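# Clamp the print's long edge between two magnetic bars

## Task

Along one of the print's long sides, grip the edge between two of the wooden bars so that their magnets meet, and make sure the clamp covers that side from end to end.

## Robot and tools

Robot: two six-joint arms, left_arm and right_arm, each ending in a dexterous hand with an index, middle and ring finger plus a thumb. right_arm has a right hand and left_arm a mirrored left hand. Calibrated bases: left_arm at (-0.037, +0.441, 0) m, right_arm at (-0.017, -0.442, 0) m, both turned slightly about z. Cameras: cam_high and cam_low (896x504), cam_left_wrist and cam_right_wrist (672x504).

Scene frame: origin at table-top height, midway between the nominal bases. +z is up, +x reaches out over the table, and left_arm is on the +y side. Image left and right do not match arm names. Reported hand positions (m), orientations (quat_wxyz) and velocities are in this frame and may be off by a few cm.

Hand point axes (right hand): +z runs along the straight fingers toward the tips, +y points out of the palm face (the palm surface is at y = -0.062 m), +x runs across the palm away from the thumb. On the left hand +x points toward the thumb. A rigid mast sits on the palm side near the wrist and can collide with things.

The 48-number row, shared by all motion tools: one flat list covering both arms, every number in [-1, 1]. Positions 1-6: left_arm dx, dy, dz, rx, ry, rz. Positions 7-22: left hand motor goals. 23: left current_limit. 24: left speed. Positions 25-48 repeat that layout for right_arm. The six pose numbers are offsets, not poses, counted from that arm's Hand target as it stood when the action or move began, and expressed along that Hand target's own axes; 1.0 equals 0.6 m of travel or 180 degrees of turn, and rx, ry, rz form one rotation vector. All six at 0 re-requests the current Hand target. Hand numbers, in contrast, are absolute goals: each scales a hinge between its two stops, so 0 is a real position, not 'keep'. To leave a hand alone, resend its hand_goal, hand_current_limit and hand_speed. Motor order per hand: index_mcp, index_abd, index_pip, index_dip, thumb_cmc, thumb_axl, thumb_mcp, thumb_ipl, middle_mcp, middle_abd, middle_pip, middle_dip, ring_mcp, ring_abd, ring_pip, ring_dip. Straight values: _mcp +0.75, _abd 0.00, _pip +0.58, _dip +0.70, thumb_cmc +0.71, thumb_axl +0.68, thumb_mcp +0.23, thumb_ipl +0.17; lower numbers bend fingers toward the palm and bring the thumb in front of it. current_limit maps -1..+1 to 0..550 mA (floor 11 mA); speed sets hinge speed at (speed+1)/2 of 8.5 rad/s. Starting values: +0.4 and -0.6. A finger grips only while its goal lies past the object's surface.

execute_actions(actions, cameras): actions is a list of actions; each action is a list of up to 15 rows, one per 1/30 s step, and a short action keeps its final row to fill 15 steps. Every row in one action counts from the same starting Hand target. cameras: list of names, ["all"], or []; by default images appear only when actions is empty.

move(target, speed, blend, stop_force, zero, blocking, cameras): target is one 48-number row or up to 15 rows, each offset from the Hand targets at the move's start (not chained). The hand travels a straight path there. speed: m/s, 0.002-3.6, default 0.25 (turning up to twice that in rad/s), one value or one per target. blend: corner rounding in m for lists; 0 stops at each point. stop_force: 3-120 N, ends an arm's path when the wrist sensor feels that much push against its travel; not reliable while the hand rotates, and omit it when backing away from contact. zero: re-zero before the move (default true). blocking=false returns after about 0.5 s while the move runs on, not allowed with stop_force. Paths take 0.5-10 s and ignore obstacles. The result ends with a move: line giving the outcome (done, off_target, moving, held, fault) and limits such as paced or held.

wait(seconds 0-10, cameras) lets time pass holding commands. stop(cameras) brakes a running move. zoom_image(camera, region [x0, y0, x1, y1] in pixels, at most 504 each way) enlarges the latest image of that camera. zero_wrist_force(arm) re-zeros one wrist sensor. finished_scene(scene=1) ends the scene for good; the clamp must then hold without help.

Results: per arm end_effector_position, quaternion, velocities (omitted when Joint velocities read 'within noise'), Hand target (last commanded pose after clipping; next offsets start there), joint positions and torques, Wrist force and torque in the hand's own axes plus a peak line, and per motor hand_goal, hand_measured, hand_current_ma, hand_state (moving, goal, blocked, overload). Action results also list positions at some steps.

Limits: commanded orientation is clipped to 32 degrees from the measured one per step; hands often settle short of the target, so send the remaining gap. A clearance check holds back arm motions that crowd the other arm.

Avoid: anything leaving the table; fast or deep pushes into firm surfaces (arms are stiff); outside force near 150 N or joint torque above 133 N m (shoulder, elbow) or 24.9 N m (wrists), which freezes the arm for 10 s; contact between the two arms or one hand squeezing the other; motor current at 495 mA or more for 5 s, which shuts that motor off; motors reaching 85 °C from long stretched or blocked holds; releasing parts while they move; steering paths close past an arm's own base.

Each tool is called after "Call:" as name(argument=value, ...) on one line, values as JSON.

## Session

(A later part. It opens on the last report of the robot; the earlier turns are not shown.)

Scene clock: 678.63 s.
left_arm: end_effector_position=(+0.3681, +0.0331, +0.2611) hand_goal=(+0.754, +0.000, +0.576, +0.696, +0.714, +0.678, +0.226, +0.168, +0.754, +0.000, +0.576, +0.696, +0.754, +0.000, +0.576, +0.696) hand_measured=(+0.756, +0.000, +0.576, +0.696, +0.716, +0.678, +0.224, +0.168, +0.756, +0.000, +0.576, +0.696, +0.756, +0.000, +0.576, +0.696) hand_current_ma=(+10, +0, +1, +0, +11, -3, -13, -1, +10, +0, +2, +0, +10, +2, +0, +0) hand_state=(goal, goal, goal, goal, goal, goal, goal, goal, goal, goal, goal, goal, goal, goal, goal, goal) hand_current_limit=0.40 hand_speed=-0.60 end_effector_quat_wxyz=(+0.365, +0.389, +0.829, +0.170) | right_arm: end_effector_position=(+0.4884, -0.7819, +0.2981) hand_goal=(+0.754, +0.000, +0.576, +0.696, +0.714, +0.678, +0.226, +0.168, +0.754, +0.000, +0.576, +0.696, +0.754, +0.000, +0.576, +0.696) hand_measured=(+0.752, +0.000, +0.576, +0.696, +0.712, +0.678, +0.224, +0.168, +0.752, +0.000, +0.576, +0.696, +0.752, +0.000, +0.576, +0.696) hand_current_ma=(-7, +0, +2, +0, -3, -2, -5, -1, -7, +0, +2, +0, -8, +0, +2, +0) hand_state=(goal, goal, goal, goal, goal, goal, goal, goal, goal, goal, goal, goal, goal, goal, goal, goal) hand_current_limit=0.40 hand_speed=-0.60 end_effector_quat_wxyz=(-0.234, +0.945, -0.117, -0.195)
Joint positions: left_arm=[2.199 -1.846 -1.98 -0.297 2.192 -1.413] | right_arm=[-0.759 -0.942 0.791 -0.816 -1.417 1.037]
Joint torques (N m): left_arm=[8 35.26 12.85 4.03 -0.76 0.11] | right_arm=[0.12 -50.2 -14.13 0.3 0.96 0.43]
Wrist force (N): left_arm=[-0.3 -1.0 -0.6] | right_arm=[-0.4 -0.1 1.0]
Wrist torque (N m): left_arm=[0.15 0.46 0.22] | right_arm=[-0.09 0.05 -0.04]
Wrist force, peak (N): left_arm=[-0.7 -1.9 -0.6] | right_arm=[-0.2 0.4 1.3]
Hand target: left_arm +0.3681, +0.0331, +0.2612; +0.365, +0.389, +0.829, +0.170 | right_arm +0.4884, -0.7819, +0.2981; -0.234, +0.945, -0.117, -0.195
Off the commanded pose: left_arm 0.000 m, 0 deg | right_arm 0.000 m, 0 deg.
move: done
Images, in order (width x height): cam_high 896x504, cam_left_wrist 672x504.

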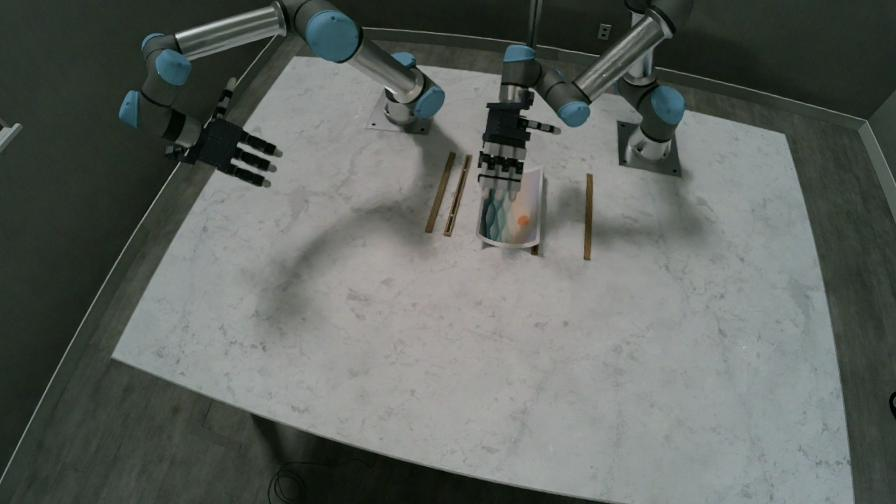

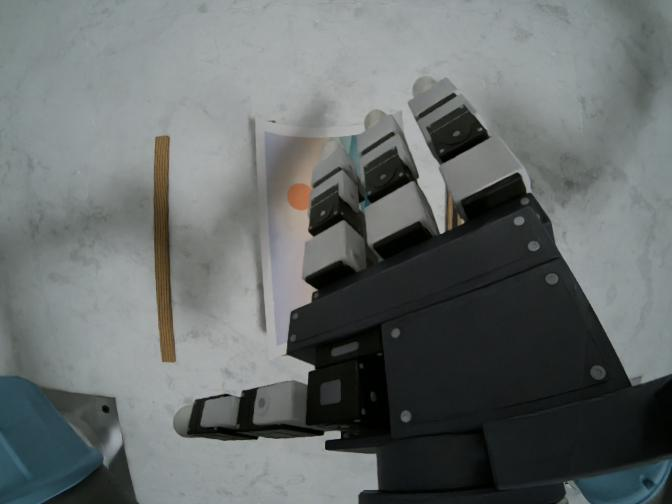

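Call:
move(target=[[0.0787, -0.1283, -0.0122, 0.1151, 0.2469, -0.2628, 0.6164, 0, 0.2117, 0.4783, 0.714, 0.678, 0.226, 0.168, 0.6164, 0, 0.2117, 0.4783, 0.6164, 0, 0.2117, 0.4783, 0.0, -0.6, 0,0,0,0,0,0, 0.754, 0, 0.576, 0.696, 0.714, 0.678, 0.226, 0.168, 0.754, 0, 0.576, 0.696, 0.754, 0, 0.576, 0.696, 0.4, -0.6], [0.1257, -0.1853, 0.0552, 0.1151, 0.2469, -0.2628, 0.6164, 0, 0.2117, 0.4783, 0.714, 0.678, 0.226, 0.168, 0.6164, 0, 0.2117, 0.4783, 0.6164, 0, 0.2117, 0.4783, 0.0, -0.6, 0,0,0,0,0,0, 0.754, 0, 0.576, 0.696, 0.714, 0.678, 0.226, 0.168, 0.754, 0, 0.576, 0.696, 0.754, 0, 0.576, 0.696, 0.4, -0.6]], speed=[0.2, 0.1], cameras=["cam_left_wrist", "cam_high"])

Call:
zoom_image(camera="cam_high", region=[470, 150, 600, 265])

Scene clock: 739.73 s.
left_arm: end_effector_position=(+0.3021, +0.0198, +0.1402) hand_goal=(+0.616, +0.000, +0.212, +0.478, +0.714, +0.678, +0.226, +0.168, +0.616, +0.000, +0.212, +0.478, +0.616, +0.000, +0.212, +0.478) hand_measured=(+0.622, +0.000, +0.218, +0.482, +0.716, +0.678, +0.224, +0.168, +0.622, +0.000, +0.218, +0.482, +0.620, +0.000, +0.218, +0.482) hand_current_ma=(+23, +0, +22, +13, +11, -3, -13, -1, +22, +0, +21, +12, +21, +2, +23, +13) hand_state=(goal, goal, goal, goal, goal, goal, goal, goal, goal, goal, goal, goal, goal, goal, goal, goal) hand_current_limit=0.00 hand_speed=-0.60 end_effector_quat_wxyz=(-0.001, +0.000, +1.000, +0.000) | right_arm: end_effector_position=(+0.4884, -0.7819, +0.2981) hand_goal=(+0.754, +0.000, +0.576, +0.696, +0.714, +0.678, +0.226, +0.168, +0.754, +0.000, +0.576, +0.696, +0.754, +0.000, +0.576, +0.696) hand_measured=(+0.752, +0.000, +0.576, +0.696, +0.712, +0.678, +0.224, +0.168, +0.752, +0.000, +0.576, +0.696, +0.752, +0.000, +0.576, +0.696) hand_current_ma=(-7, +0, +2, +0, -3, -2, -5, -1, -7, +0, +2, +0, -8, +0, +2, +0) hand_state=(goal, goal, goal, goal, goal, goal, goal, goal, goal, goal, goal, goal, goal, goal, goal, goal) hand_current_limit=0.40 hand_speed=-0.60 end_effector_quat_wxyz=(-0.234, +0.945, -0.117, -0.195)
Joint positions: left_arm=[2.379 -1.963 -1.671 -1.079 1.569 -2.305] | right_arm=[-0.759 -0.942 0.791 -0.816 -1.417 1.037]
Joint torques (N m): left_arm=[-9.03 45.73 24.95 2.35 -1.85 -2.32] | right_arm=[-0.18 -50.45 -15.24 -0.12 0.74 0.58]
Wrist force (N): left_arm=[-0.1 -0.7 0.9] | right_arm=[0.2 0.0 0.5]
Wrist torque (N m): left_arm=[-0.06 0.37 0.05] | right_arm=[-0.03 -0.02 0.02]
Wrist force, peak (N): left_arm=[-0.6 -2.0 -1.1] | right_arm=[-0.3 0.1 1.3]
Hand target: left_arm +0.3022, +0.0198, +0.1403; -0.001, +0.000, +1.000, +0.000 | right_arm +0.4884, -0.7819, +0.2981; -0.234, +0.945, -0.117, -0.195
Off the commanded pose: left_arm 0.000 m, 0 deg | right_arm 0.000 m, 0 deg.
move: done
Images, in order (width x height): cam_high 896x504, cam_left_wrist 672x504.

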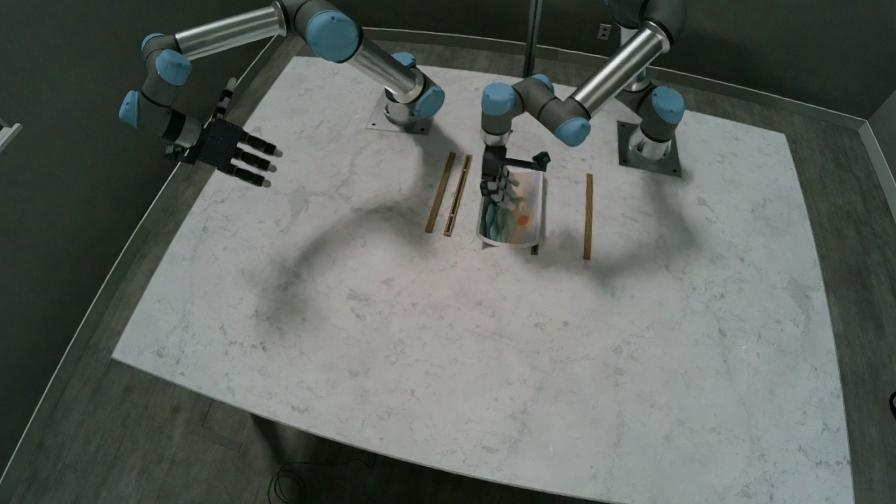

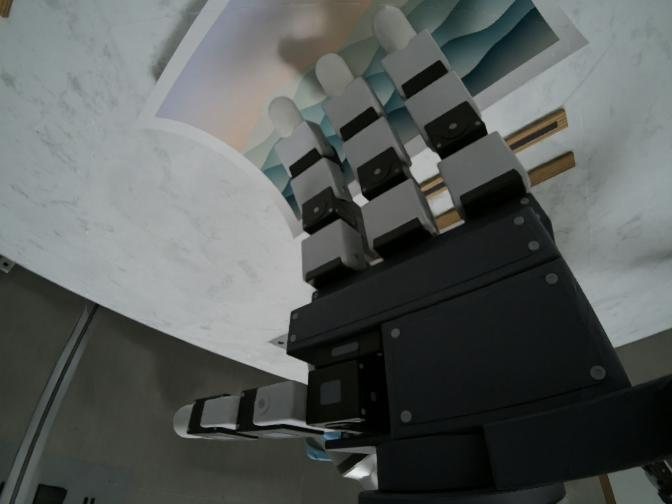

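Scaled by 3.877 from the camera's 896x504 image, which has a finer 1280x720 frame.

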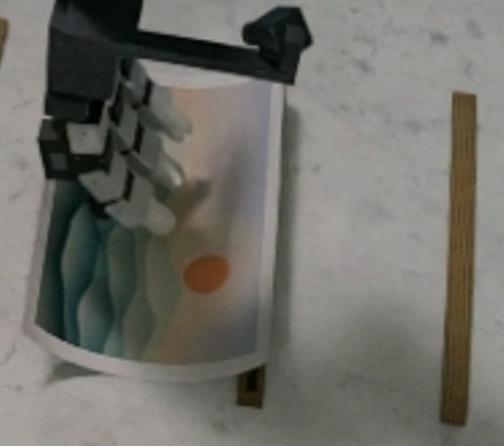

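Call:
move(target=[[0, 0, 0.075, 0, 0, 0, 0.6164, 0, 0.2117, 0.4783, 0.714, 0.678, 0.226, 0.168, 0.6164, 0, 0.2117, 0.4783, 0.6164, 0, 0.2117, 0.4783, 0.0, -0.6, 0,0,0,0,0,0, 0.754, 0, 0.576, 0.696, 0.714, 0.678, 0.226, 0.168, 0.754, 0, 0.576, 0.696, 0.754, 0, 0.576, 0.696, 0.4, -0.6]], speed=0.012, stop_force=3, cameras=["cam_left_wrist", "cam_high"])

Call:
zoom_image(camera="cam_high", region=[470, 150, 600, 265])

Scene clock: 750.40 s.
left_arm: end_effector_position=(+0.3021, +0.0197, +0.1014) hand_goal=(+0.616, +0.000, +0.212, +0.478, +0.714, +0.678, +0.226, +0.168, +0.616, +0.000, +0.212, +0.478, +0.616, +0.000, +0.212, +0.478) hand_measured=(+0.616, +0.000, +0.212, +0.478, +0.716, +0.678, +0.224, +0.168, +0.616, +0.000, +0.210, +0.478, +0.616, +0.000, +0.210, +0.478) hand_current_ma=(+4, +0, -1, +1, +11, -3, -13, -1, +4, +0, -4, -1, +4, +2, -7, -3) hand_state=(goal, goal, goal, goal, goal, goal, goal, goal, goal, goal, goal, goal, goal, goal, goal, goal) hand_current_limit=0.00 hand_speed=-0.60 end_effector_quat_wxyz=(-0.001, +0.000, +1.000, +0.000) | right_arm: end_effector_position=(+0.4884, -0.7819, +0.2981) hand_goal=(+0.754, +0.000, +0.576, +0.696, +0.714, +0.678, +0.226, +0.168, +0.754, +0.000, +0.576, +0.696, +0.754, +0.000, +0.576, +0.696) hand_measured=(+0.752, +0.000, +0.576, +0.696, +0.712, +0.678, +0.224, +0.168, +0.752, +0.000, +0.576, +0.696, +0.752, +0.000, +0.576, +0.696) hand_current_ma=(-7, +0, +2, +0, -3, -2, -5, -1, -7, +0, +2, +0, -8, +0, +2, +0) hand_state=(goal, goal, goal, goal, goal, goal, goal, goal, goal, goal, goal, goal, goal, goal, goal, goal) hand_current_limit=0.40 hand_speed=-0.60 end_effector_quat_wxyz=(-0.234, +0.945, -0.117, -0.195)
Joint positions: left_arm=[2.379 -2.01 -1.716 -0.987 1.569 -2.305] | right_arm=[-0.759 -0.942 0.791 -0.816 -1.417 1.037]
Joint torques (N m): left_arm=[-8.5 47.08 25.93 3.23 -0.73 -2.45] | right_arm=[0.2 -50.37 -14.66 -0.21 0.81 0.54]
Wrist force (N): left_arm=[0.0 -0.9 0.6] | right_arm=[0.1 0.1 0.5]
Wrist torque (N m): left_arm=[-0.08 0.36 0.09] | right_arm=[-0.02 -0.01 0.01]
Wrist force, peak (N): left_arm=[-0.1 -2.6 -3.0] | right_arm=[0.3 0.3 1.1]
Hand target: left_arm +0.3021, +0.0197, +0.1014; -0.001, +0.000, +1.000, +0.000 (not the last commanded pose) | right_arm +0.4884, -0.7819, +0.2981; -0.234, +0.945, -0.117, -0.195
Off the commanded pose: left_arm 0.006 m, 0 deg | right_arm 0.000 m, 0 deg.
move: contact (left_arm)
Images, in order (width x height): cam_high 896x504, cam_left_wrist 672x504.

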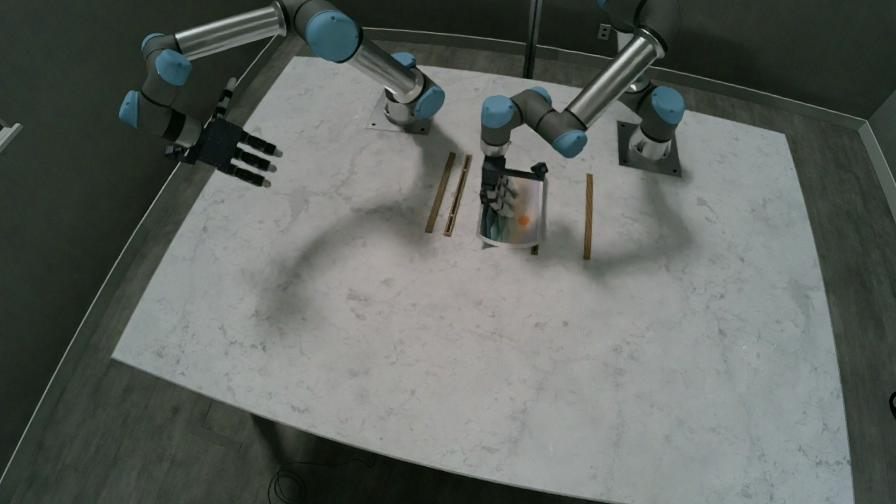

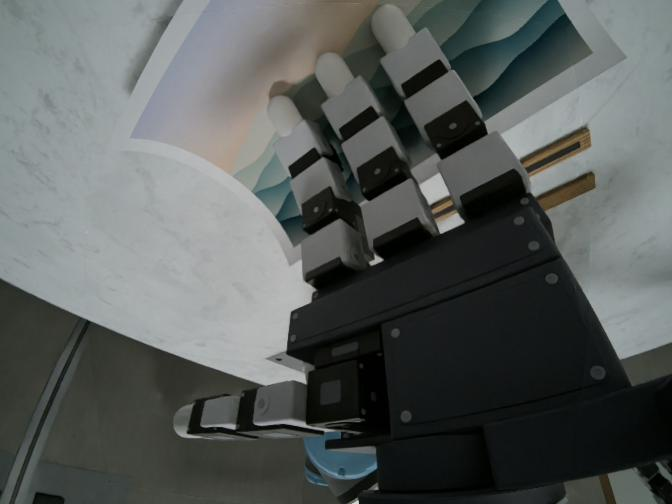

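Scaled by 3.877 from the camera's 896x504 image, which has a finer 1280x720 frame.

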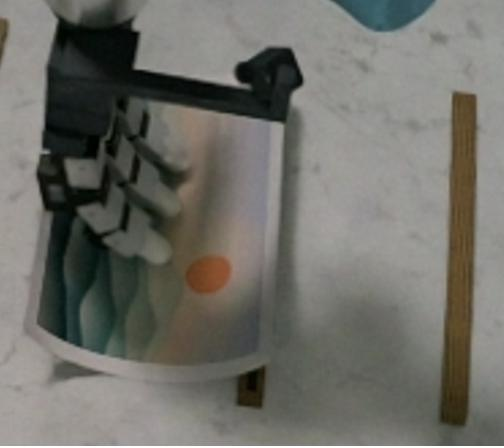

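Call:
move(target=[[0, 0, 0.0035, 0, 0, 0, 0.6164, 0, 0.2117, 0.4783, 0.714, 0.678, 0.226, 0.168, 0.6164, 0, 0.2117, 0.4783, 0.6164, 0, 0.2117, 0.4783, 0.0, -0.6, 0,0,0,0,0,0, 0.754, 0, 0.576, 0.696, 0.714, 0.678, 0.226, 0.168, 0.754, 0, 0.576, 0.696, 0.754, 0, 0.576, 0.696, 0.4, -0.6], [0.0008, -0.027, 0.0035, 0, 0, -0.00955, 0.6164, 0, 0.2117, 0.4783, 0.714, 0.678, 0.226, 0.168, 0.6164, 0, 0.2117, 0.4783, 0.6164, 0, 0.2117, 0.4783, 0.0, -0.6, 0,0,0,0,0,0, 0.754, 0, 0.576, 0.696, 0.714, 0.678, 0.226, 0.168, 0.754, 0, 0.576, 0.696, 0.754, 0, 0.576, 0.696, 0.4, -0.6]], speed=[0.01, 0.02], cameras=["cam_left_wrist", "cam_high", "cam_low"])

Call:
zoom_image(camera="cam_high", region=[470, 150, 600, 265])

Scene clock: 760.07 s.
left_arm: end_effector_position=(+0.3016, +0.0034, +0.0992) hand_goal=(+0.616, +0.000, +0.212, +0.478, +0.714, +0.678, +0.226, +0.168, +0.616, +0.000, +0.212, +0.478, +0.616, +0.000, +0.212, +0.478) hand_measured=(+0.608, +0.000, +0.200, +0.472, +0.716, +0.678, +0.224, +0.168, +0.608, +0.000, +0.200, +0.472, +0.608, +0.000, +0.198, +0.470) hand_current_ma=(-39, +0, -48, -26, +11, -3, -13, -1, -37, +0, -53, -29, -39, +1, -58, -31) hand_state=(goal, goal, goal, goal, goal, goal, goal, goal, goal, goal, goal, goal, goal, goal, goal, goal) hand_current_limit=0.00 hand_speed=-0.60 end_effector_quat_wxyz=(-0.001, -0.015, +1.000, +0.000) | right_arm: end_effector_position=(+0.4884, -0.7819, +0.2981) hand_goal=(+0.754, +0.000, +0.576, +0.696, +0.714, +0.678, +0.226, +0.168, +0.754, +0.000, +0.576, +0.696, +0.754, +0.000, +0.576, +0.696) hand_measured=(+0.752, +0.000, +0.576, +0.696, +0.712, +0.678, +0.224, +0.168, +0.752, +0.000, +0.576, +0.696, +0.752, +0.000, +0.576, +0.696) hand_current_ma=(-7, +0, +2, +0, -3, -2, -5, -1, -7, +0, +2, +0, -8, +0, +2, +0) hand_state=(goal, goal, goal, goal, goal, goal, goal, goal, goal, goal, goal, goal, goal, goal, goal, goal) hand_current_limit=0.40 hand_speed=-0.60 end_effector_quat_wxyz=(-0.234, +0.945, -0.117, -0.195)
Joint positions: left_arm=[2.362 -2.041 -1.673 -0.999 1.57 -2.352] | right_arm=[-0.759 -0.942 0.791 -0.816 -1.417 1.037]
Joint torques (N m): left_arm=[2.75 46.74 10.48 2.98 -0.72 2.45] | right_arm=[-0.22 -50.87 -14.39 -0.23 0.71 0.5]
Wrist force (N): left_arm=[-0.2 -0.9 -1.5] | right_arm=[0.1 -0.1 0.9]
Wrist torque (N m): left_arm=[-0.01 0.24 0.15] | right_arm=[-0.08 -0.02 0.01]
Wrist force, peak (N): left_arm=[-0.2 -5.3 -9.6] | right_arm=[0.3 0.4 1.1]
Hand target: left_arm +0.3017, +0.0035, +0.0993; -0.001, -0.015, +1.000, +0.000 | right_arm +0.4884, -0.7819, +0.2981; -0.234, +0.945, -0.117, -0.195
Off the commanded pose: left_arm 0.000 m, 0 deg | right_arm 0.000 m, 0 deg.
move: done
Images, in order (width x height): cam_high 896x504, cam_low 896x504, cam_left_wrist 672x504.

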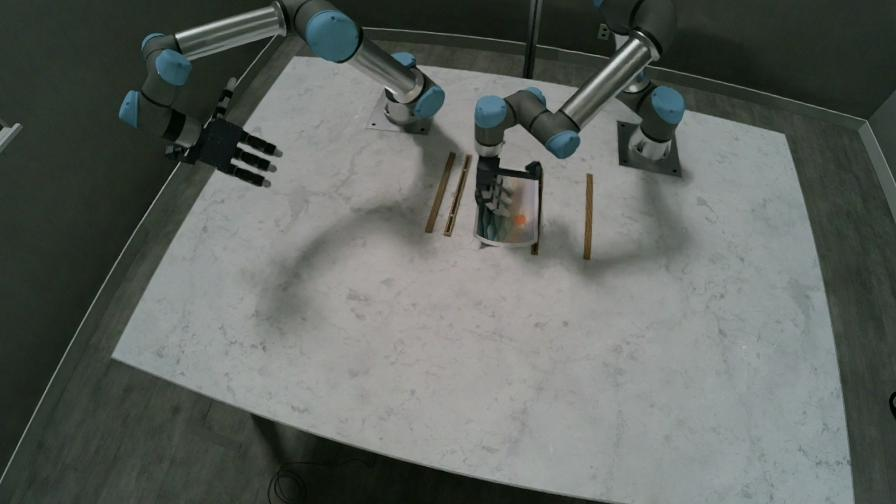

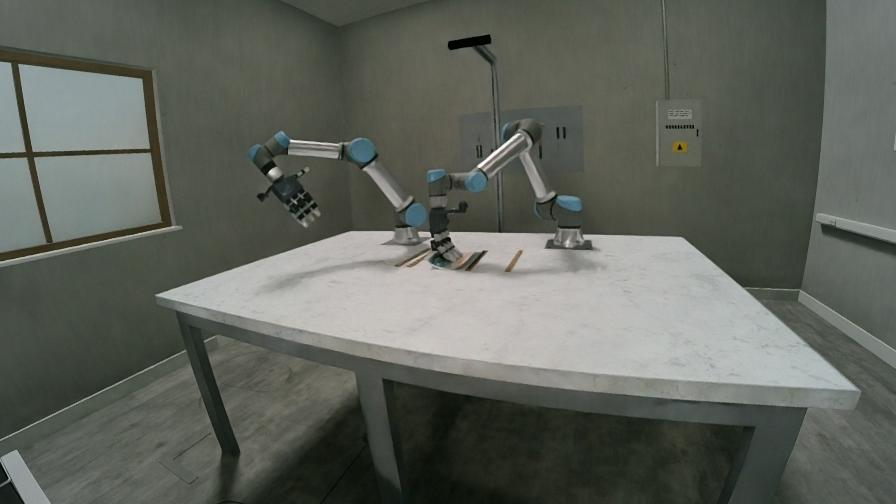

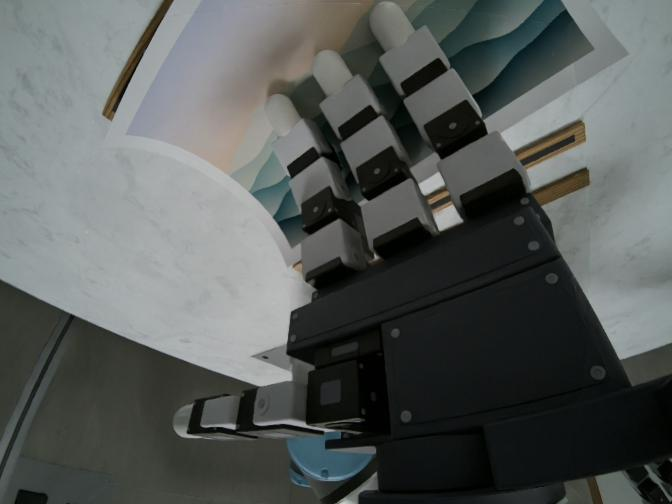

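Scaled by 3.877 from the camera's 896x504 image, which has a finer 1280x720 frame.

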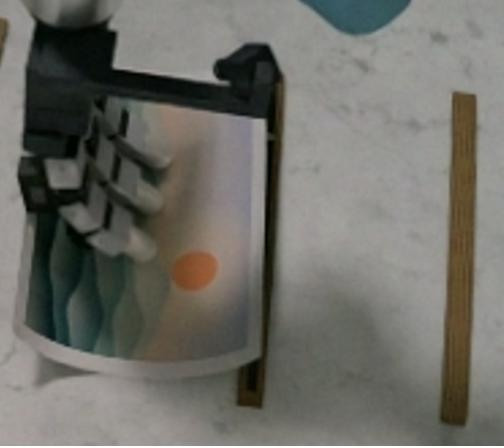

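Call:
move(target=[[0, 0, -0.068, 0, 0, 0, 0.6164, 0, 0.2117, 0.4783, 0.714, 0.678, 0.226, 0.168, 0.6164, 0, 0.2117, 0.4783, 0.6164, 0, 0.2117, 0.4783, 0.0, -0.6, 0,0,0,0,0,0, 0.754, 0, 0.576, 0.696, 0.714, 0.678, 0.226, 0.168, 0.754, 0, 0.576, 0.696, 0.754, 0, 0.576, 0.696, 0.4, -0.6], [-0.044, -0.0022, -0.2695, -0.1116, -0.2491, 0.2717, 0.754, 0, 0.576, 0.696, 0.714, 0.678, 0.226, 0.168, 0.754, 0, 0.576, 0.696, 0.754, 0, 0.576, 0.696, 0.2, -0.6, 0,0,0,0,0,0, 0.754, 0, 0.576, 0.696, 0.714, 0.678, 0.226, 0.168, 0.754, 0, 0.576, 0.696, 0.754, 0, 0.576, 0.696, 0.4, -0.6]], speed=[0.06, 0.2], cameras=["cam_left_wrist", "cam_high"])

Call:
zoom_image(camera="cam_left_wrist", region=[200, 60, 320, 150])

Call:
zoom_image(camera="cam_left_wrist", region=[200, 260, 320, 350])

Call:
zoom_image(camera="cam_high", region=[470, 150, 600, 265])

Scene clock: 778.60 s.
left_arm: end_effector_position=(+0.3283, +0.0032, +0.2609) hand_goal=(+0.754, +0.000, +0.576, +0.696, +0.714, +0.678, +0.226, +0.168, +0.754, +0.000, +0.576, +0.696, +0.754, +0.000, +0.576, +0.696) hand_measured=(+0.756, +0.000, +0.574, +0.694, +0.716, +0.678, +0.224, +0.168, +0.756, +0.000, +0.574, +0.694, +0.756, +0.000, +0.574, +0.694) hand_current_ma=(+12, +0, -6, -9, +11, -3, -13, -1, +11, -1, -6, -9, +11, +0, -6, -9) hand_state=(goal, goal, goal, goal, goal, goal, goal, goal, goal, goal, goal, goal, goal, goal, goal, goal) hand_current_limit=0.20 hand_speed=-0.60 end_effector_quat_wxyz=(+0.365, +0.389, +0.829, +0.170) | right_arm: end_effector_position=(+0.4884, -0.7819, +0.2981) hand_goal=(+0.754, +0.000, +0.576, +0.696, +0.714, +0.678, +0.226, +0.168, +0.754, +0.000, +0.576, +0.696, +0.754, +0.000, +0.576, +0.696) hand_measured=(+0.752, +0.000, +0.576, +0.696, +0.712, +0.678, +0.224, +0.168, +0.752, +0.000, +0.576, +0.696, +0.752, +0.000, +0.576, +0.696) hand_current_ma=(-7, +0, +2, +0, -3, -2, -5, -1, -7, +0, +2, +0, -8, +0, +2, +0) hand_state=(goal, goal, goal, goal, goal, goal, goal, goal, goal, goal, goal, goal, goal, goal, goal, goal) hand_current_limit=0.40 hand_speed=-0.60 end_effector_quat_wxyz=(-0.234, +0.945, -0.117, -0.195)
Joint positions: left_arm=[2.101 -1.861 -1.943 -0.382 2.244 -1.517] | right_arm=[-0.759 -0.942 0.791 -0.816 -1.417 1.037]
Joint torques (N m): left_arm=[7.68 20.81 26.15 3.9 -0.04 2.79] | right_arm=[0.36 -50.58 -14.33 -0.42 0.67 0.51]
Wrist force (N): left_arm=[-0.7 -1.6 -0.9] | right_arm=[-0.3 0.1 0.7]
Wrist torque (N m): left_arm=[0.12 0.49 0.18] | right_arm=[-0.05 0.04 -0.03]
Wrist force, peak (N): left_arm=[-0.5 -2.3 -0.7] | right_arm=[-0.1 0.0 1.2]
Hand target: left_arm +0.3283, +0.0032, +0.2609; +0.365, +0.389, +0.829, +0.170 | right_arm +0.4884, -0.7819, +0.2981; -0.234, +0.945, -0.117, -0.195
Off the commanded pose: left_arm 0.000 m, 0 deg | right_arm 0.000 m, 0 deg.
move: done
Images, in order (width x height): cam_high 896x504, cam_left_wrist 672x504.

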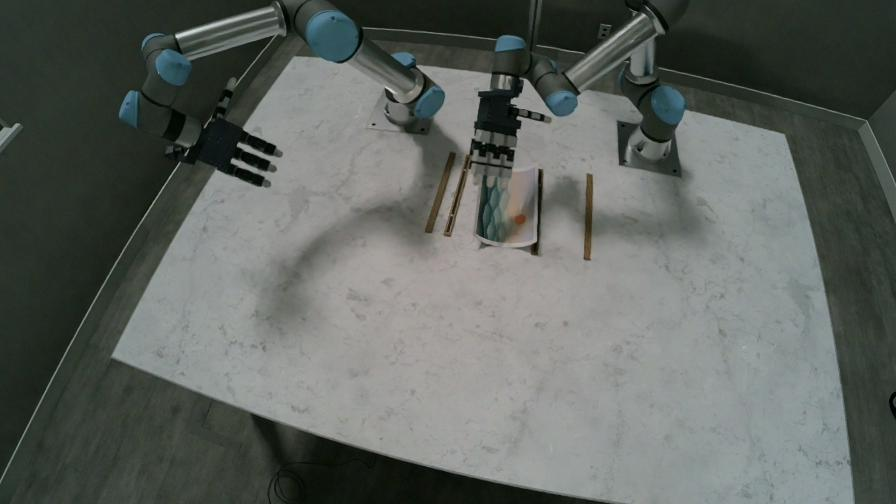

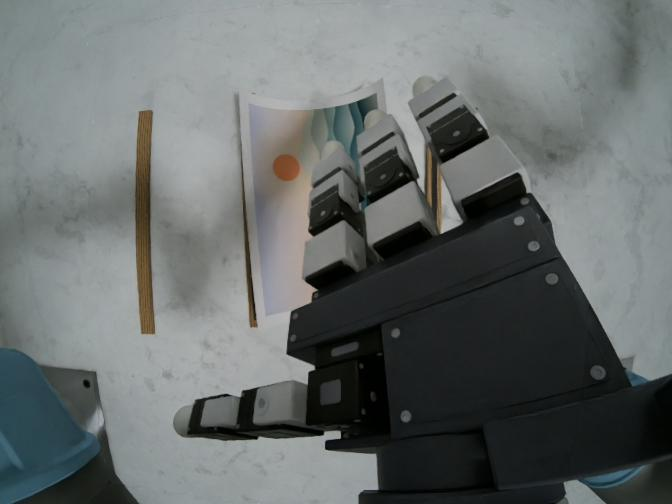

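Scaled by 4.200 from the camera's 672x504 image, which has a finer 960x720 frame.

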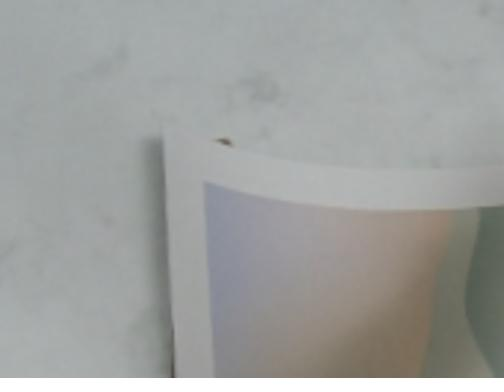

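Scaled by 4.200 from the camera's 672x504 image, which has a finer 960x720 frame.

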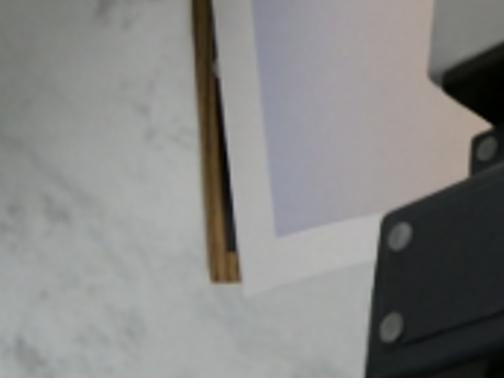

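Scaled by 3.877 from the camera's 896x504 image, which has a finer 1280x720 frame.

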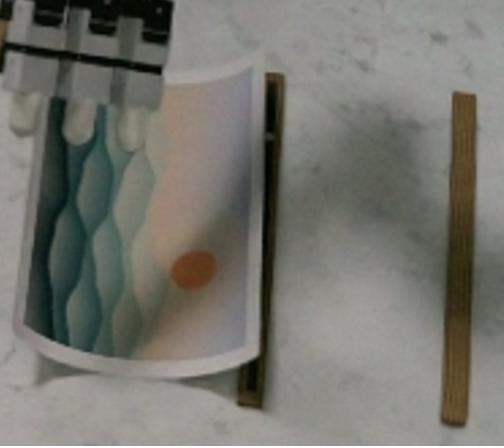

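Call:
move(target=[[0.0708, -0.0873, 0.0272, 0.1108, 0.2496, -0.2738, 0.6164, 0, 0.2117, 0.4783, 0.714, 0.678, 0.226, 0.168, 0.6164, 0, 0.2117, 0.4783, 0.6164, 0, 0.2117, 0.4783, 0.0, -0.6, 0,0,0,0,0,0, 0.754, 0, 0.576, 0.696, 0.714, 0.678, 0.226, 0.168, 0.754, 0, 0.576, 0.696, 0.754, 0, 0.576, 0.696, 0.4, -0.6], [0.1178, -0.1443, 0.0945, 0.1108, 0.2496, -0.2738, 0.6164, 0, 0.2117, 0.4783, 0.714, 0.678, 0.226, 0.168, 0.6164, 0, 0.2117, 0.4783, 0.6164, 0, 0.2117, 0.4783, 0.0, -0.6, 0,0,0,0,0,0, 0.754, 0, 0.576, 0.696, 0.714, 0.678, 0.226, 0.168, 0.754, 0, 0.576, 0.696, 0.754, 0, 0.576, 0.696, 0.4, -0.6]], speed=[0.2, 0.1], cameras=[])

Call:
move(target=[[0, 0, 0.075, 0, 0, 0, 0.6164, 0, 0.2117, 0.4783, 0.714, 0.678, 0.226, 0.168, 0.6164, 0, 0.2117, 0.4783, 0.6164, 0, 0.2117, 0.4783, 0.0, -0.6, 0,0,0,0,0,0, 0.754, 0, 0.576, 0.696, 0.714, 0.678, 0.226, 0.168, 0.754, 0, 0.576, 0.696, 0.754, 0, 0.576, 0.696, 0.4, -0.6]], speed=0.012, stop_force=3, cameras=["cam_left_wrist", "cam_high"])

Call:
zoom_image(camera="cam_high", region=[470, 150, 600, 265])

Scene clock: 814.03 s.
left_arm: end_effector_position=(+0.2945, +0.0019, +0.1402) hand_goal=(+0.616, +0.000, +0.212, +0.478, +0.714, +0.678, +0.226, +0.168, +0.616, +0.000, +0.212, +0.478, +0.616, +0.000, +0.212, +0.478) hand_measured=(+0.622, +0.000, +0.218, +0.482, +0.716, +0.678, +0.224, +0.168, +0.620, +0.000, +0.218, +0.482, +0.620, +0.000, +0.218, +0.482) hand_current_ma=(+23, +0, +22, +13, +11, -3, -13, -1, +22, -1, +21, +12, +21, +0, +23, +13) hand_state=(goal, goal, goal, goal, goal, goal, goal, goal, goal, goal, goal, goal, goal, goal, goal, goal) hand_current_limit=0.00 hand_speed=-0.60 end_effector_quat_wxyz=(-0.001, -0.019, +1.000, +0.000) | right_arm: end_effector_position=(+0.4884, -0.7819, +0.2981) hand_goal=(+0.754, +0.000, +0.576, +0.696, +0.714, +0.678, +0.226, +0.168, +0.754, +0.000, +0.576, +0.696, +0.754, +0.000, +0.576, +0.696) hand_measured=(+0.752, +0.000, +0.576, +0.696, +0.712, +0.678, +0.224, +0.168, +0.752, +0.000, +0.576, +0.696, +0.752, +0.000, +0.576, +0.696) hand_current_ma=(-7, +0, +2, +0, -3, -2, -5, -1, -7, +0, +2, +0, -8, +0, +2, +0) hand_state=(goal, goal, goal, goal, goal, goal, goal, goal, goal, goal, goal, goal, goal, goal, goal, goal) hand_current_limit=0.40 hand_speed=-0.60 end_effector_quat_wxyz=(-0.234, +0.945, -0.117, -0.195)
Joint positions: left_arm=[2.354 -1.987 -1.636 -1.09 1.569 -2.367] | right_arm=[-0.759 -0.942 0.791 -0.816 -1.417 1.037]
Joint torques (N m): left_arm=[-10.21 47.66 24.45 2.3 -1.8 -2.29] | right_arm=[-0.36 -50.07 -14.5 -0.59 0.53 0.54]
Wrist force (N): left_arm=[-0.2 -0.6 0.7] | right_arm=[-0.2 -0.1 0.6]
Wrist torque (N m): left_arm=[-0.03 0.37 0.06] | right_arm=[-0.06 0.04 -0.03]
Wrist force, peak (N): left_arm=[-0.7 -1.9 -1.4] | right_arm=[-0.3 0.4 1.2]
Hand target: left_arm +0.2945, +0.0019, +0.1402; -0.001, -0.019, +1.000, +0.000 | right_arm +0.4884, -0.7819, +0.2981; -0.234, +0.945, -0.117, -0.195
Off the commanded pose: left_arm 0.000 m, 0 deg | right_arm 0.000 m, 0 deg.
move: done
No camera images: "cameras" was empty.

Scene clock: 818.33 s.
left_arm: end_effector_position=(+0.2945, +0.0018, +0.1013) hand_goal=(+0.616, +0.000, +0.212, +0.478, +0.714, +0.678, +0.226, +0.168, +0.616, +0.000, +0.212, +0.478, +0.616, +0.000, +0.212, +0.478) hand_measured=(+0.618, +0.000, +0.212, +0.478, +0.716, +0.678, +0.224, +0.168, +0.616, +0.000, +0.210, +0.478, +0.616, +0.000, +0.210, +0.478) hand_current_ma=(+5, +0, -2, +0, +11, -3, -13, -1, +3, -1, -5, -1, +3, +0, -8, -4) hand_state=(goal, goal, goal, goal, goal, goal, goal, goal, goal, goal, goal, goal, goal, goal, goal, goal) hand_current_limit=0.00 hand_speed=-0.60 end_effector_quat_wxyz=(-0.001, -0.019, +1.000, +0.000) end_effector_velocity=(+0.001, +0.000, +0.000) end_effector_angular_velocity=(-0.001, +0.000, -0.005) | right_arm: end_effector_position=(+0.4884, -0.7819, +0.2981) hand_goal=(+0.754, +0.000, +0.576, +0.696, +0.714, +0.678, +0.226, +0.168, +0.754, +0.000, +0.576, +0.696, +0.754, +0.000, +0.576, +0.696) hand_measured=(+0.752, +0.000, +0.576, +0.696, +0.712, +0.678, +0.224, +0.168, +0.752, +0.000, +0.576, +0.696, +0.752, +0.000, +0.576, +0.696) hand_current_ma=(-7, +0, +2, +0, -3, -2, -5, -1, -7, +0, +2, +0, -8, +0, +2, +0) hand_state=(goal, goal, goal, goal, goal, goal, goal, goal, goal, goal, goal, goal, goal, goal, goal, goal) hand_current_limit=0.40 hand_speed=-0.60 end_effector_quat_wxyz=(-0.234, +0.945, -0.117, -0.195)
Joint positions: left_arm=[2.353 -2.033 -1.68 -1 1.569 -2.367] | right_arm=[-0.759 -0.942 0.791 -0.816 -1.417 1.037]
Joint velocities: left_arm=[0 0 0 0 0 0.005] | right_arm=[within noise]
Joint torques (N m): left_arm=[-8.63 48.58 25.69 3.31 -0.77 -2.34] | right_arm=[-0.16 -50.41 -14.43 -0.75 0.57 0.6]
Wrist force (N): left_arm=[0.3 -0.6 1.2] | right_arm=[0.5 0.1 1.0]
Wrist torque (N m): left_arm=[-0.07 0.32 0.11] | right_arm=[-0.06 -0.06 0.03]
Wrist force, peak (N): left_arm=[-0.1 -2.5 -3.6] | right_arm=[-0.2 0.3 1.1]
Hand target: left_arm +0.2945, +0.0018, +0.1013; -0.001, -0.019, +1.000, +0.000 (not the last commanded pose) | right_arm +0.4884, -0.7819, +0.2981; -0.234, +0.945, -0.117, -0.195
Off the commanded pose: left_arm 0.006 m, 0 deg | right_arm 0.000 m, 0 deg.
move: contact (left_arm)
Images, in order (width x height): cam_high 896x504, cam_left_wrist 672x504.

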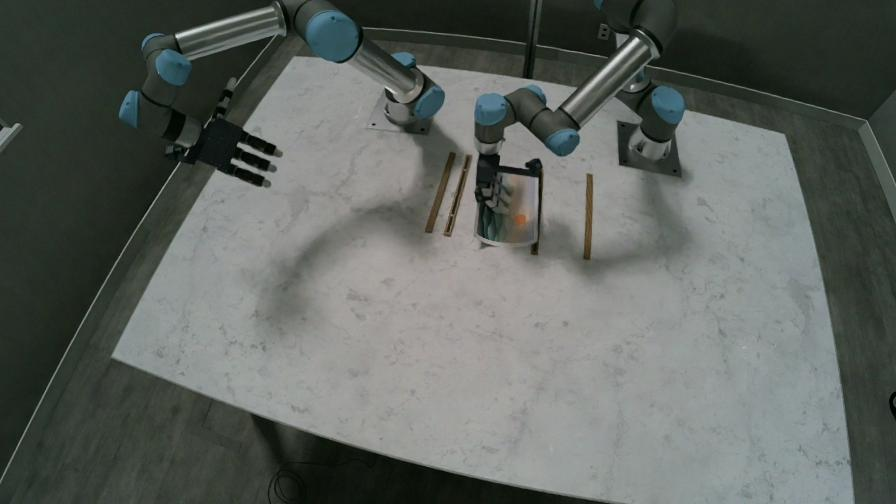

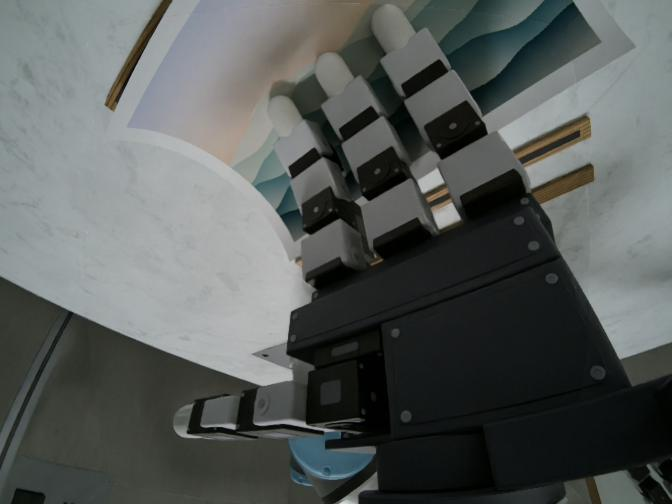

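Scaled by 3.877 from the camera's 896x504 image, which has a finer 1280x720 frame.

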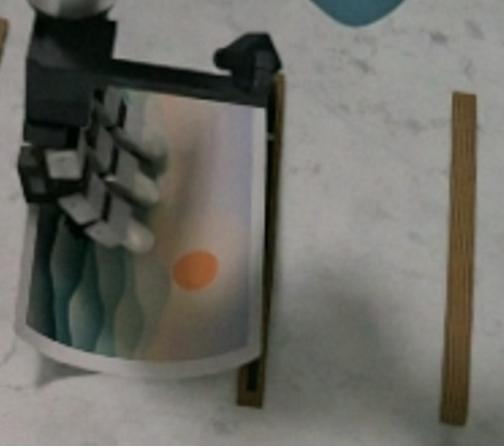

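Call:
move(target=[[0, 0, 0.0035, 0, 0, 0, 0.6164, 0, 0.2117, 0.4783, 0.714, 0.678, 0.226, 0.168, 0.6164, 0, 0.2117, 0.4783, 0.6164, 0, 0.2117, 0.4783, 0.0, -0.6, 0,0,0,0,0,0, 0.754, 0, 0.576, 0.696, 0.714, 0.678, 0.226, 0.168, 0.754, 0, 0.576, 0.696, 0.754, 0, 0.576, 0.696, 0.4, -0.6], [-0.0055, 0.0095, 0.0035, 0, 0, 0.01178, 0.6164, 0, 0.2117, 0.4783, 0.714, 0.678, 0.226, 0.168, 0.6164, 0, 0.2117, 0.4783, 0.6164, 0, 0.2117, 0.4783, 0.0, -0.6, 0,0,0,0,0,0, 0.754, 0, 0.576, 0.696, 0.714, 0.678, 0.226, 0.168, 0.754, 0, 0.576, 0.696, 0.754, 0, 0.576, 0.696, 0.4, -0.6], [-0.0055, 0.0095, -0.065, 0, 0, 0.01178, 0.6164, 0, 0.2117, 0.4783, 0.714, 0.678, 0.226, 0.168, 0.6164, 0, 0.2117, 0.4783, 0.6164, 0, 0.2117, 0.4783, 0.0, -0.6, 0,0,0,0,0,0, 0.754, 0, 0.576, 0.696, 0.714, 0.678, 0.226, 0.168, 0.754, 0, 0.576, 0.696, 0.754, 0, 0.576, 0.696, 0.4, -0.6]], speed=[0.01, 0.02, 0.05], cameras=["cam_left_wrist", "cam_high"])

Call:
zoom_image(camera="cam_high", region=[470, 150, 600, 265])

Scene clock: 828.93 s.
left_arm: end_effector_position=(+0.2976, +0.0077, +0.1405) hand_goal=(+0.616, +0.000, +0.212, +0.478, +0.714, +0.678, +0.226, +0.168, +0.616, +0.000, +0.212, +0.478, +0.616, +0.000, +0.212, +0.478) hand_measured=(+0.616, +0.004, +0.210, +0.476, +0.716, +0.678, +0.224, +0.168, +0.616, +0.004, +0.210, +0.476, +0.616, +0.004, +0.210, +0.476) hand_current_ma=(-4, +11, -6, -9, +11, -3, -13, -1, -4, +11, -6, -9, -3, +11, -6, -9) hand_state=(goal, goal, goal, goal, goal, goal, goal, goal, goal, goal, goal, goal, goal, goal, goal, goal) hand_current_limit=0.00 hand_speed=-0.60 end_effector_quat_wxyz=(+0.000, +0.000, +1.000, -0.001) | right_arm: end_effector_position=(+0.4884, -0.7819, +0.2981) hand_goal=(+0.754, +0.000, +0.576, +0.696, +0.714, +0.678, +0.226, +0.168, +0.754, +0.000, +0.576, +0.696, +0.754, +0.000, +0.576, +0.696) hand_measured=(+0.752, +0.000, +0.576, +0.696, +0.712, +0.678, +0.224, +0.168, +0.752, +0.000, +0.576, +0.696, +0.752, +0.000, +0.576, +0.696) hand_current_ma=(-7, +0, +2, +0, -3, -2, -5, -1, -7, +0, +2, +0, -8, +0, +2, +0) hand_state=(goal, goal, goal, goal, goal, goal, goal, goal, goal, goal, goal, goal, goal, goal, goal, goal) hand_current_limit=0.40 hand_speed=-0.60 end_effector_quat_wxyz=(-0.234, +0.945, -0.117, -0.195)
Joint positions: left_arm=[2.359 -1.978 -1.648 -1.086 1.569 -2.325] | right_arm=[-0.759 -0.942 0.791 -0.816 -1.417 1.037]
Joint torques (N m): left_arm=[6.51 27.37 12.4 3.53 -0.36 -0.79] | right_arm=[-0.22 -50.1 -14.51 -0.84 0.53 0.45]
Wrist force (N): left_arm=[0.2 -1.0 1.0] | right_arm=[0.1 0.5 0.9]
Wrist torque (N m): left_arm=[-0.11 0.34 0.07] | right_arm=[-0.01 0.00 0.01]
Wrist force, peak (N): left_arm=[-0.1 -5.8 -10.1] | right_arm=[-0.1 0.3 1.2]
Hand target: left_arm +0.2976, +0.0077, +0.1403; -0.001, +0.000, +1.000, +0.000 | right_arm +0.4884, -0.7819, +0.2981; -0.234, +0.945, -0.117, -0.195
Off the commanded pose: left_arm 0.000 m, 0 deg | right_arm 0.000 m, 0 deg.
move: done
Images, in order (width x height): cam_high 896x504, cam_left_wrist 672x504.

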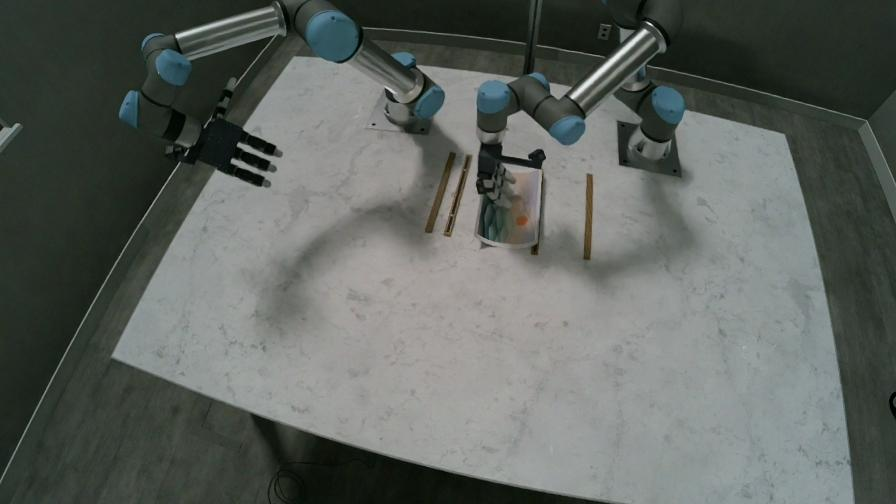

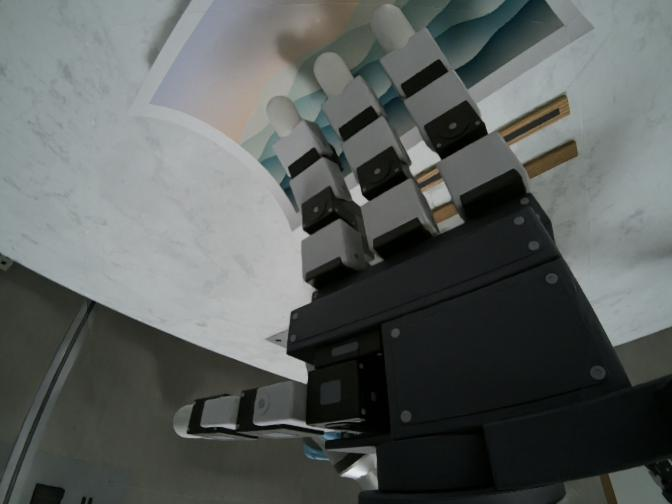

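Scaled by 3.877 from the camera's 896x504 image, which has a finer 1280x720 frame.

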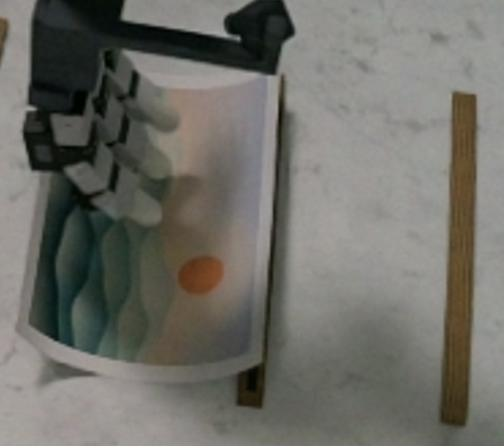

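Call:
move(target=[[-0.0507, -0.0078, -0.2012, -0.1151, -0.2469, 0.2628, 0.754, 0, 0.576, 0.696, 0.714, 0.678, 0.226, 0.168, 0.754, 0, 0.576, 0.696, 0.754, 0, 0.576, 0.696, 0.2, -0.6, 0,0,0,0,0,0, 0.754, 0, 0.576, 0.696, 0.714, 0.678, 0.226, 0.168, 0.754, 0, 0.576, 0.696, 0.754, 0, 0.576, 0.696, 0.4, -0.6]], speed=0.2, cameras=["cam_left_wrist", "cam_high"])

Call:
zoom_image(camera="cam_left_wrist", region=[200, 60, 320, 150])

Call:
zoom_image(camera="cam_left_wrist", region=[200, 260, 320, 350])

Call:
zoom_image(camera="cam_high", region=[470, 150, 600, 265])

Scene clock: 840.00 s.
left_arm: end_effector_position=(+0.3281, +0.0031, +0.2610) hand_goal=(+0.754, +0.000, +0.576, +0.696, +0.714, +0.678, +0.226, +0.168, +0.754, +0.000, +0.576, +0.696, +0.754, +0.000, +0.576, +0.696) hand_measured=(+0.756, +0.004, +0.574, +0.694, +0.716, +0.678, +0.224, +0.168, +0.756, +0.002, +0.574, +0.694, +0.756, +0.002, +0.574, +0.694) hand_current_ma=(+9, +11, -6, -10, +11, -3, -13, -1, +9, +10, -6, -9, +8, +10, -6, -10) hand_state=(goal, goal, goal, goal, goal, goal, goal, goal, goal, goal, goal, goal, goal, goal, goal, goal) hand_current_limit=0.20 hand_speed=-0.60 end_effector_quat_wxyz=(+0.365, +0.389, +0.829, +0.170) | right_arm: end_effector_position=(+0.4884, -0.7819, +0.2981) hand_goal=(+0.754, +0.000, +0.576, +0.696, +0.714, +0.678, +0.226, +0.168, +0.754, +0.000, +0.576, +0.696, +0.754, +0.000, +0.576, +0.696) hand_measured=(+0.752, +0.000, +0.576, +0.696, +0.712, +0.678, +0.224, +0.168, +0.752, +0.000, +0.576, +0.696, +0.752, +0.000, +0.576, +0.696) hand_current_ma=(-7, +0, +2, +0, -3, -2, -5, -1, -7, +0, +2, +0, -8, +0, +2, +0) hand_state=(goal, goal, goal, goal, goal, goal, goal, goal, goal, goal, goal, goal, goal, goal, goal, goal) hand_current_limit=0.40 hand_speed=-0.60 end_effector_quat_wxyz=(-0.234, +0.945, -0.117, -0.195)
Joint positions: left_arm=[2.101 -1.861 -1.943 -0.383 2.244 -1.518] | right_arm=[-0.759 -0.942 0.791 -0.816 -1.417 1.037]
Joint torques (N m): left_arm=[8.64 21.27 23.65 3.87 -0.38 0.67] | right_arm=[0.6 -50.32 -14.54 -0.91 0.49 0.43]
Wrist force (N): left_arm=[-0.7 -1.6 -0.7] | right_arm=[0.1 0.2 1.1]
Wrist torque (N m): left_arm=[0.12 0.50 0.19] | right_arm=[-0.06 -0.02 0.00]
Wrist force, peak (N): left_arm=[-0.6 -1.8 -0.9] | right_arm=[-0.2 0.4 1.2]
Hand target: left_arm +0.3282, +0.0031, +0.2610; +0.365, +0.389, +0.829, +0.170 | right_arm +0.4884, -0.7819, +0.2981; -0.234, +0.945, -0.117, -0.195
Off the commanded pose: left_arm 0.000 m, 0 deg | right_arm 0.000 m, 0 deg.
move: done
Images, in order (width x height): cam_high 896x504, cam_left_wrist 672x504.

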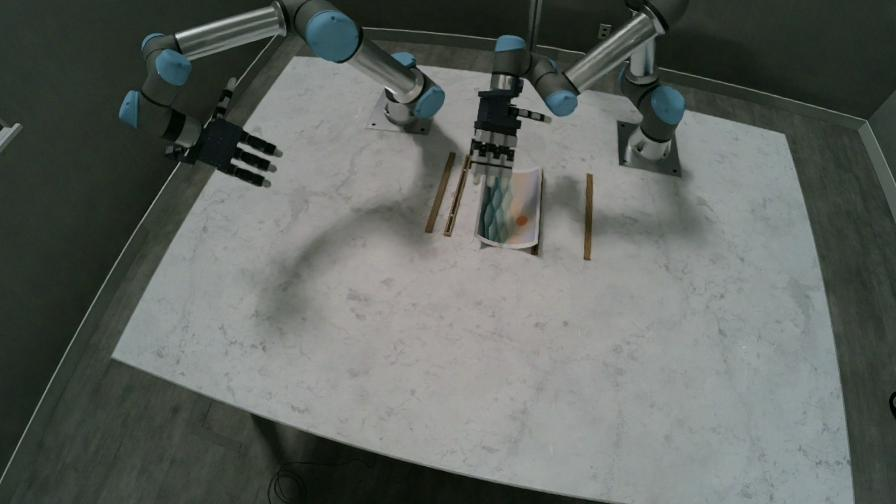

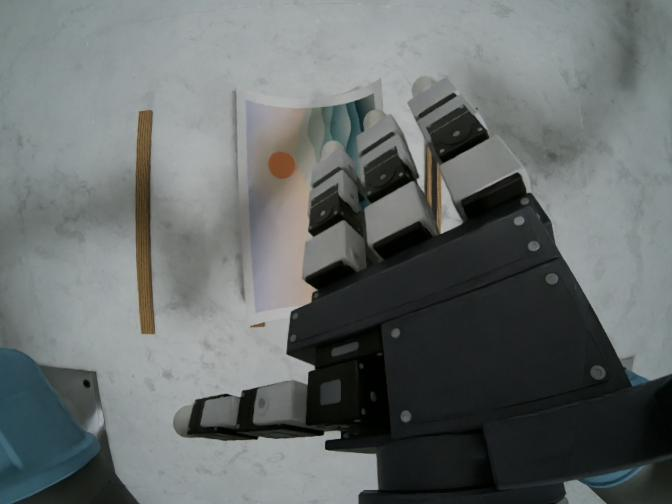

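Scaled by 4.200 from the camera's 672x504 image, which has a finer 960x720 frame.

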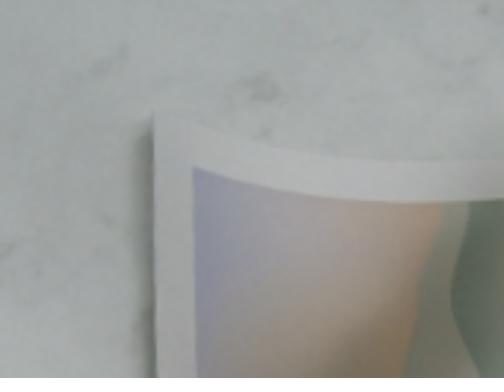

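Scaled by 4.200 from the camera's 672x504 image, which has a finer 960x720 frame.

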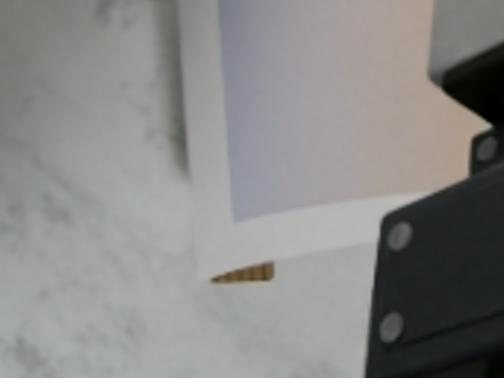

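Scaled by 3.877 from the camera's 896x504 image, which has a finer 1280x720 frame.

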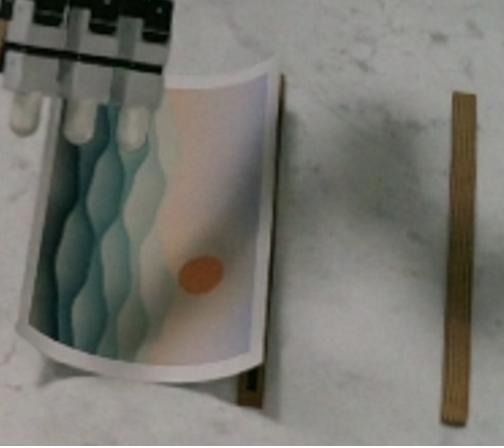

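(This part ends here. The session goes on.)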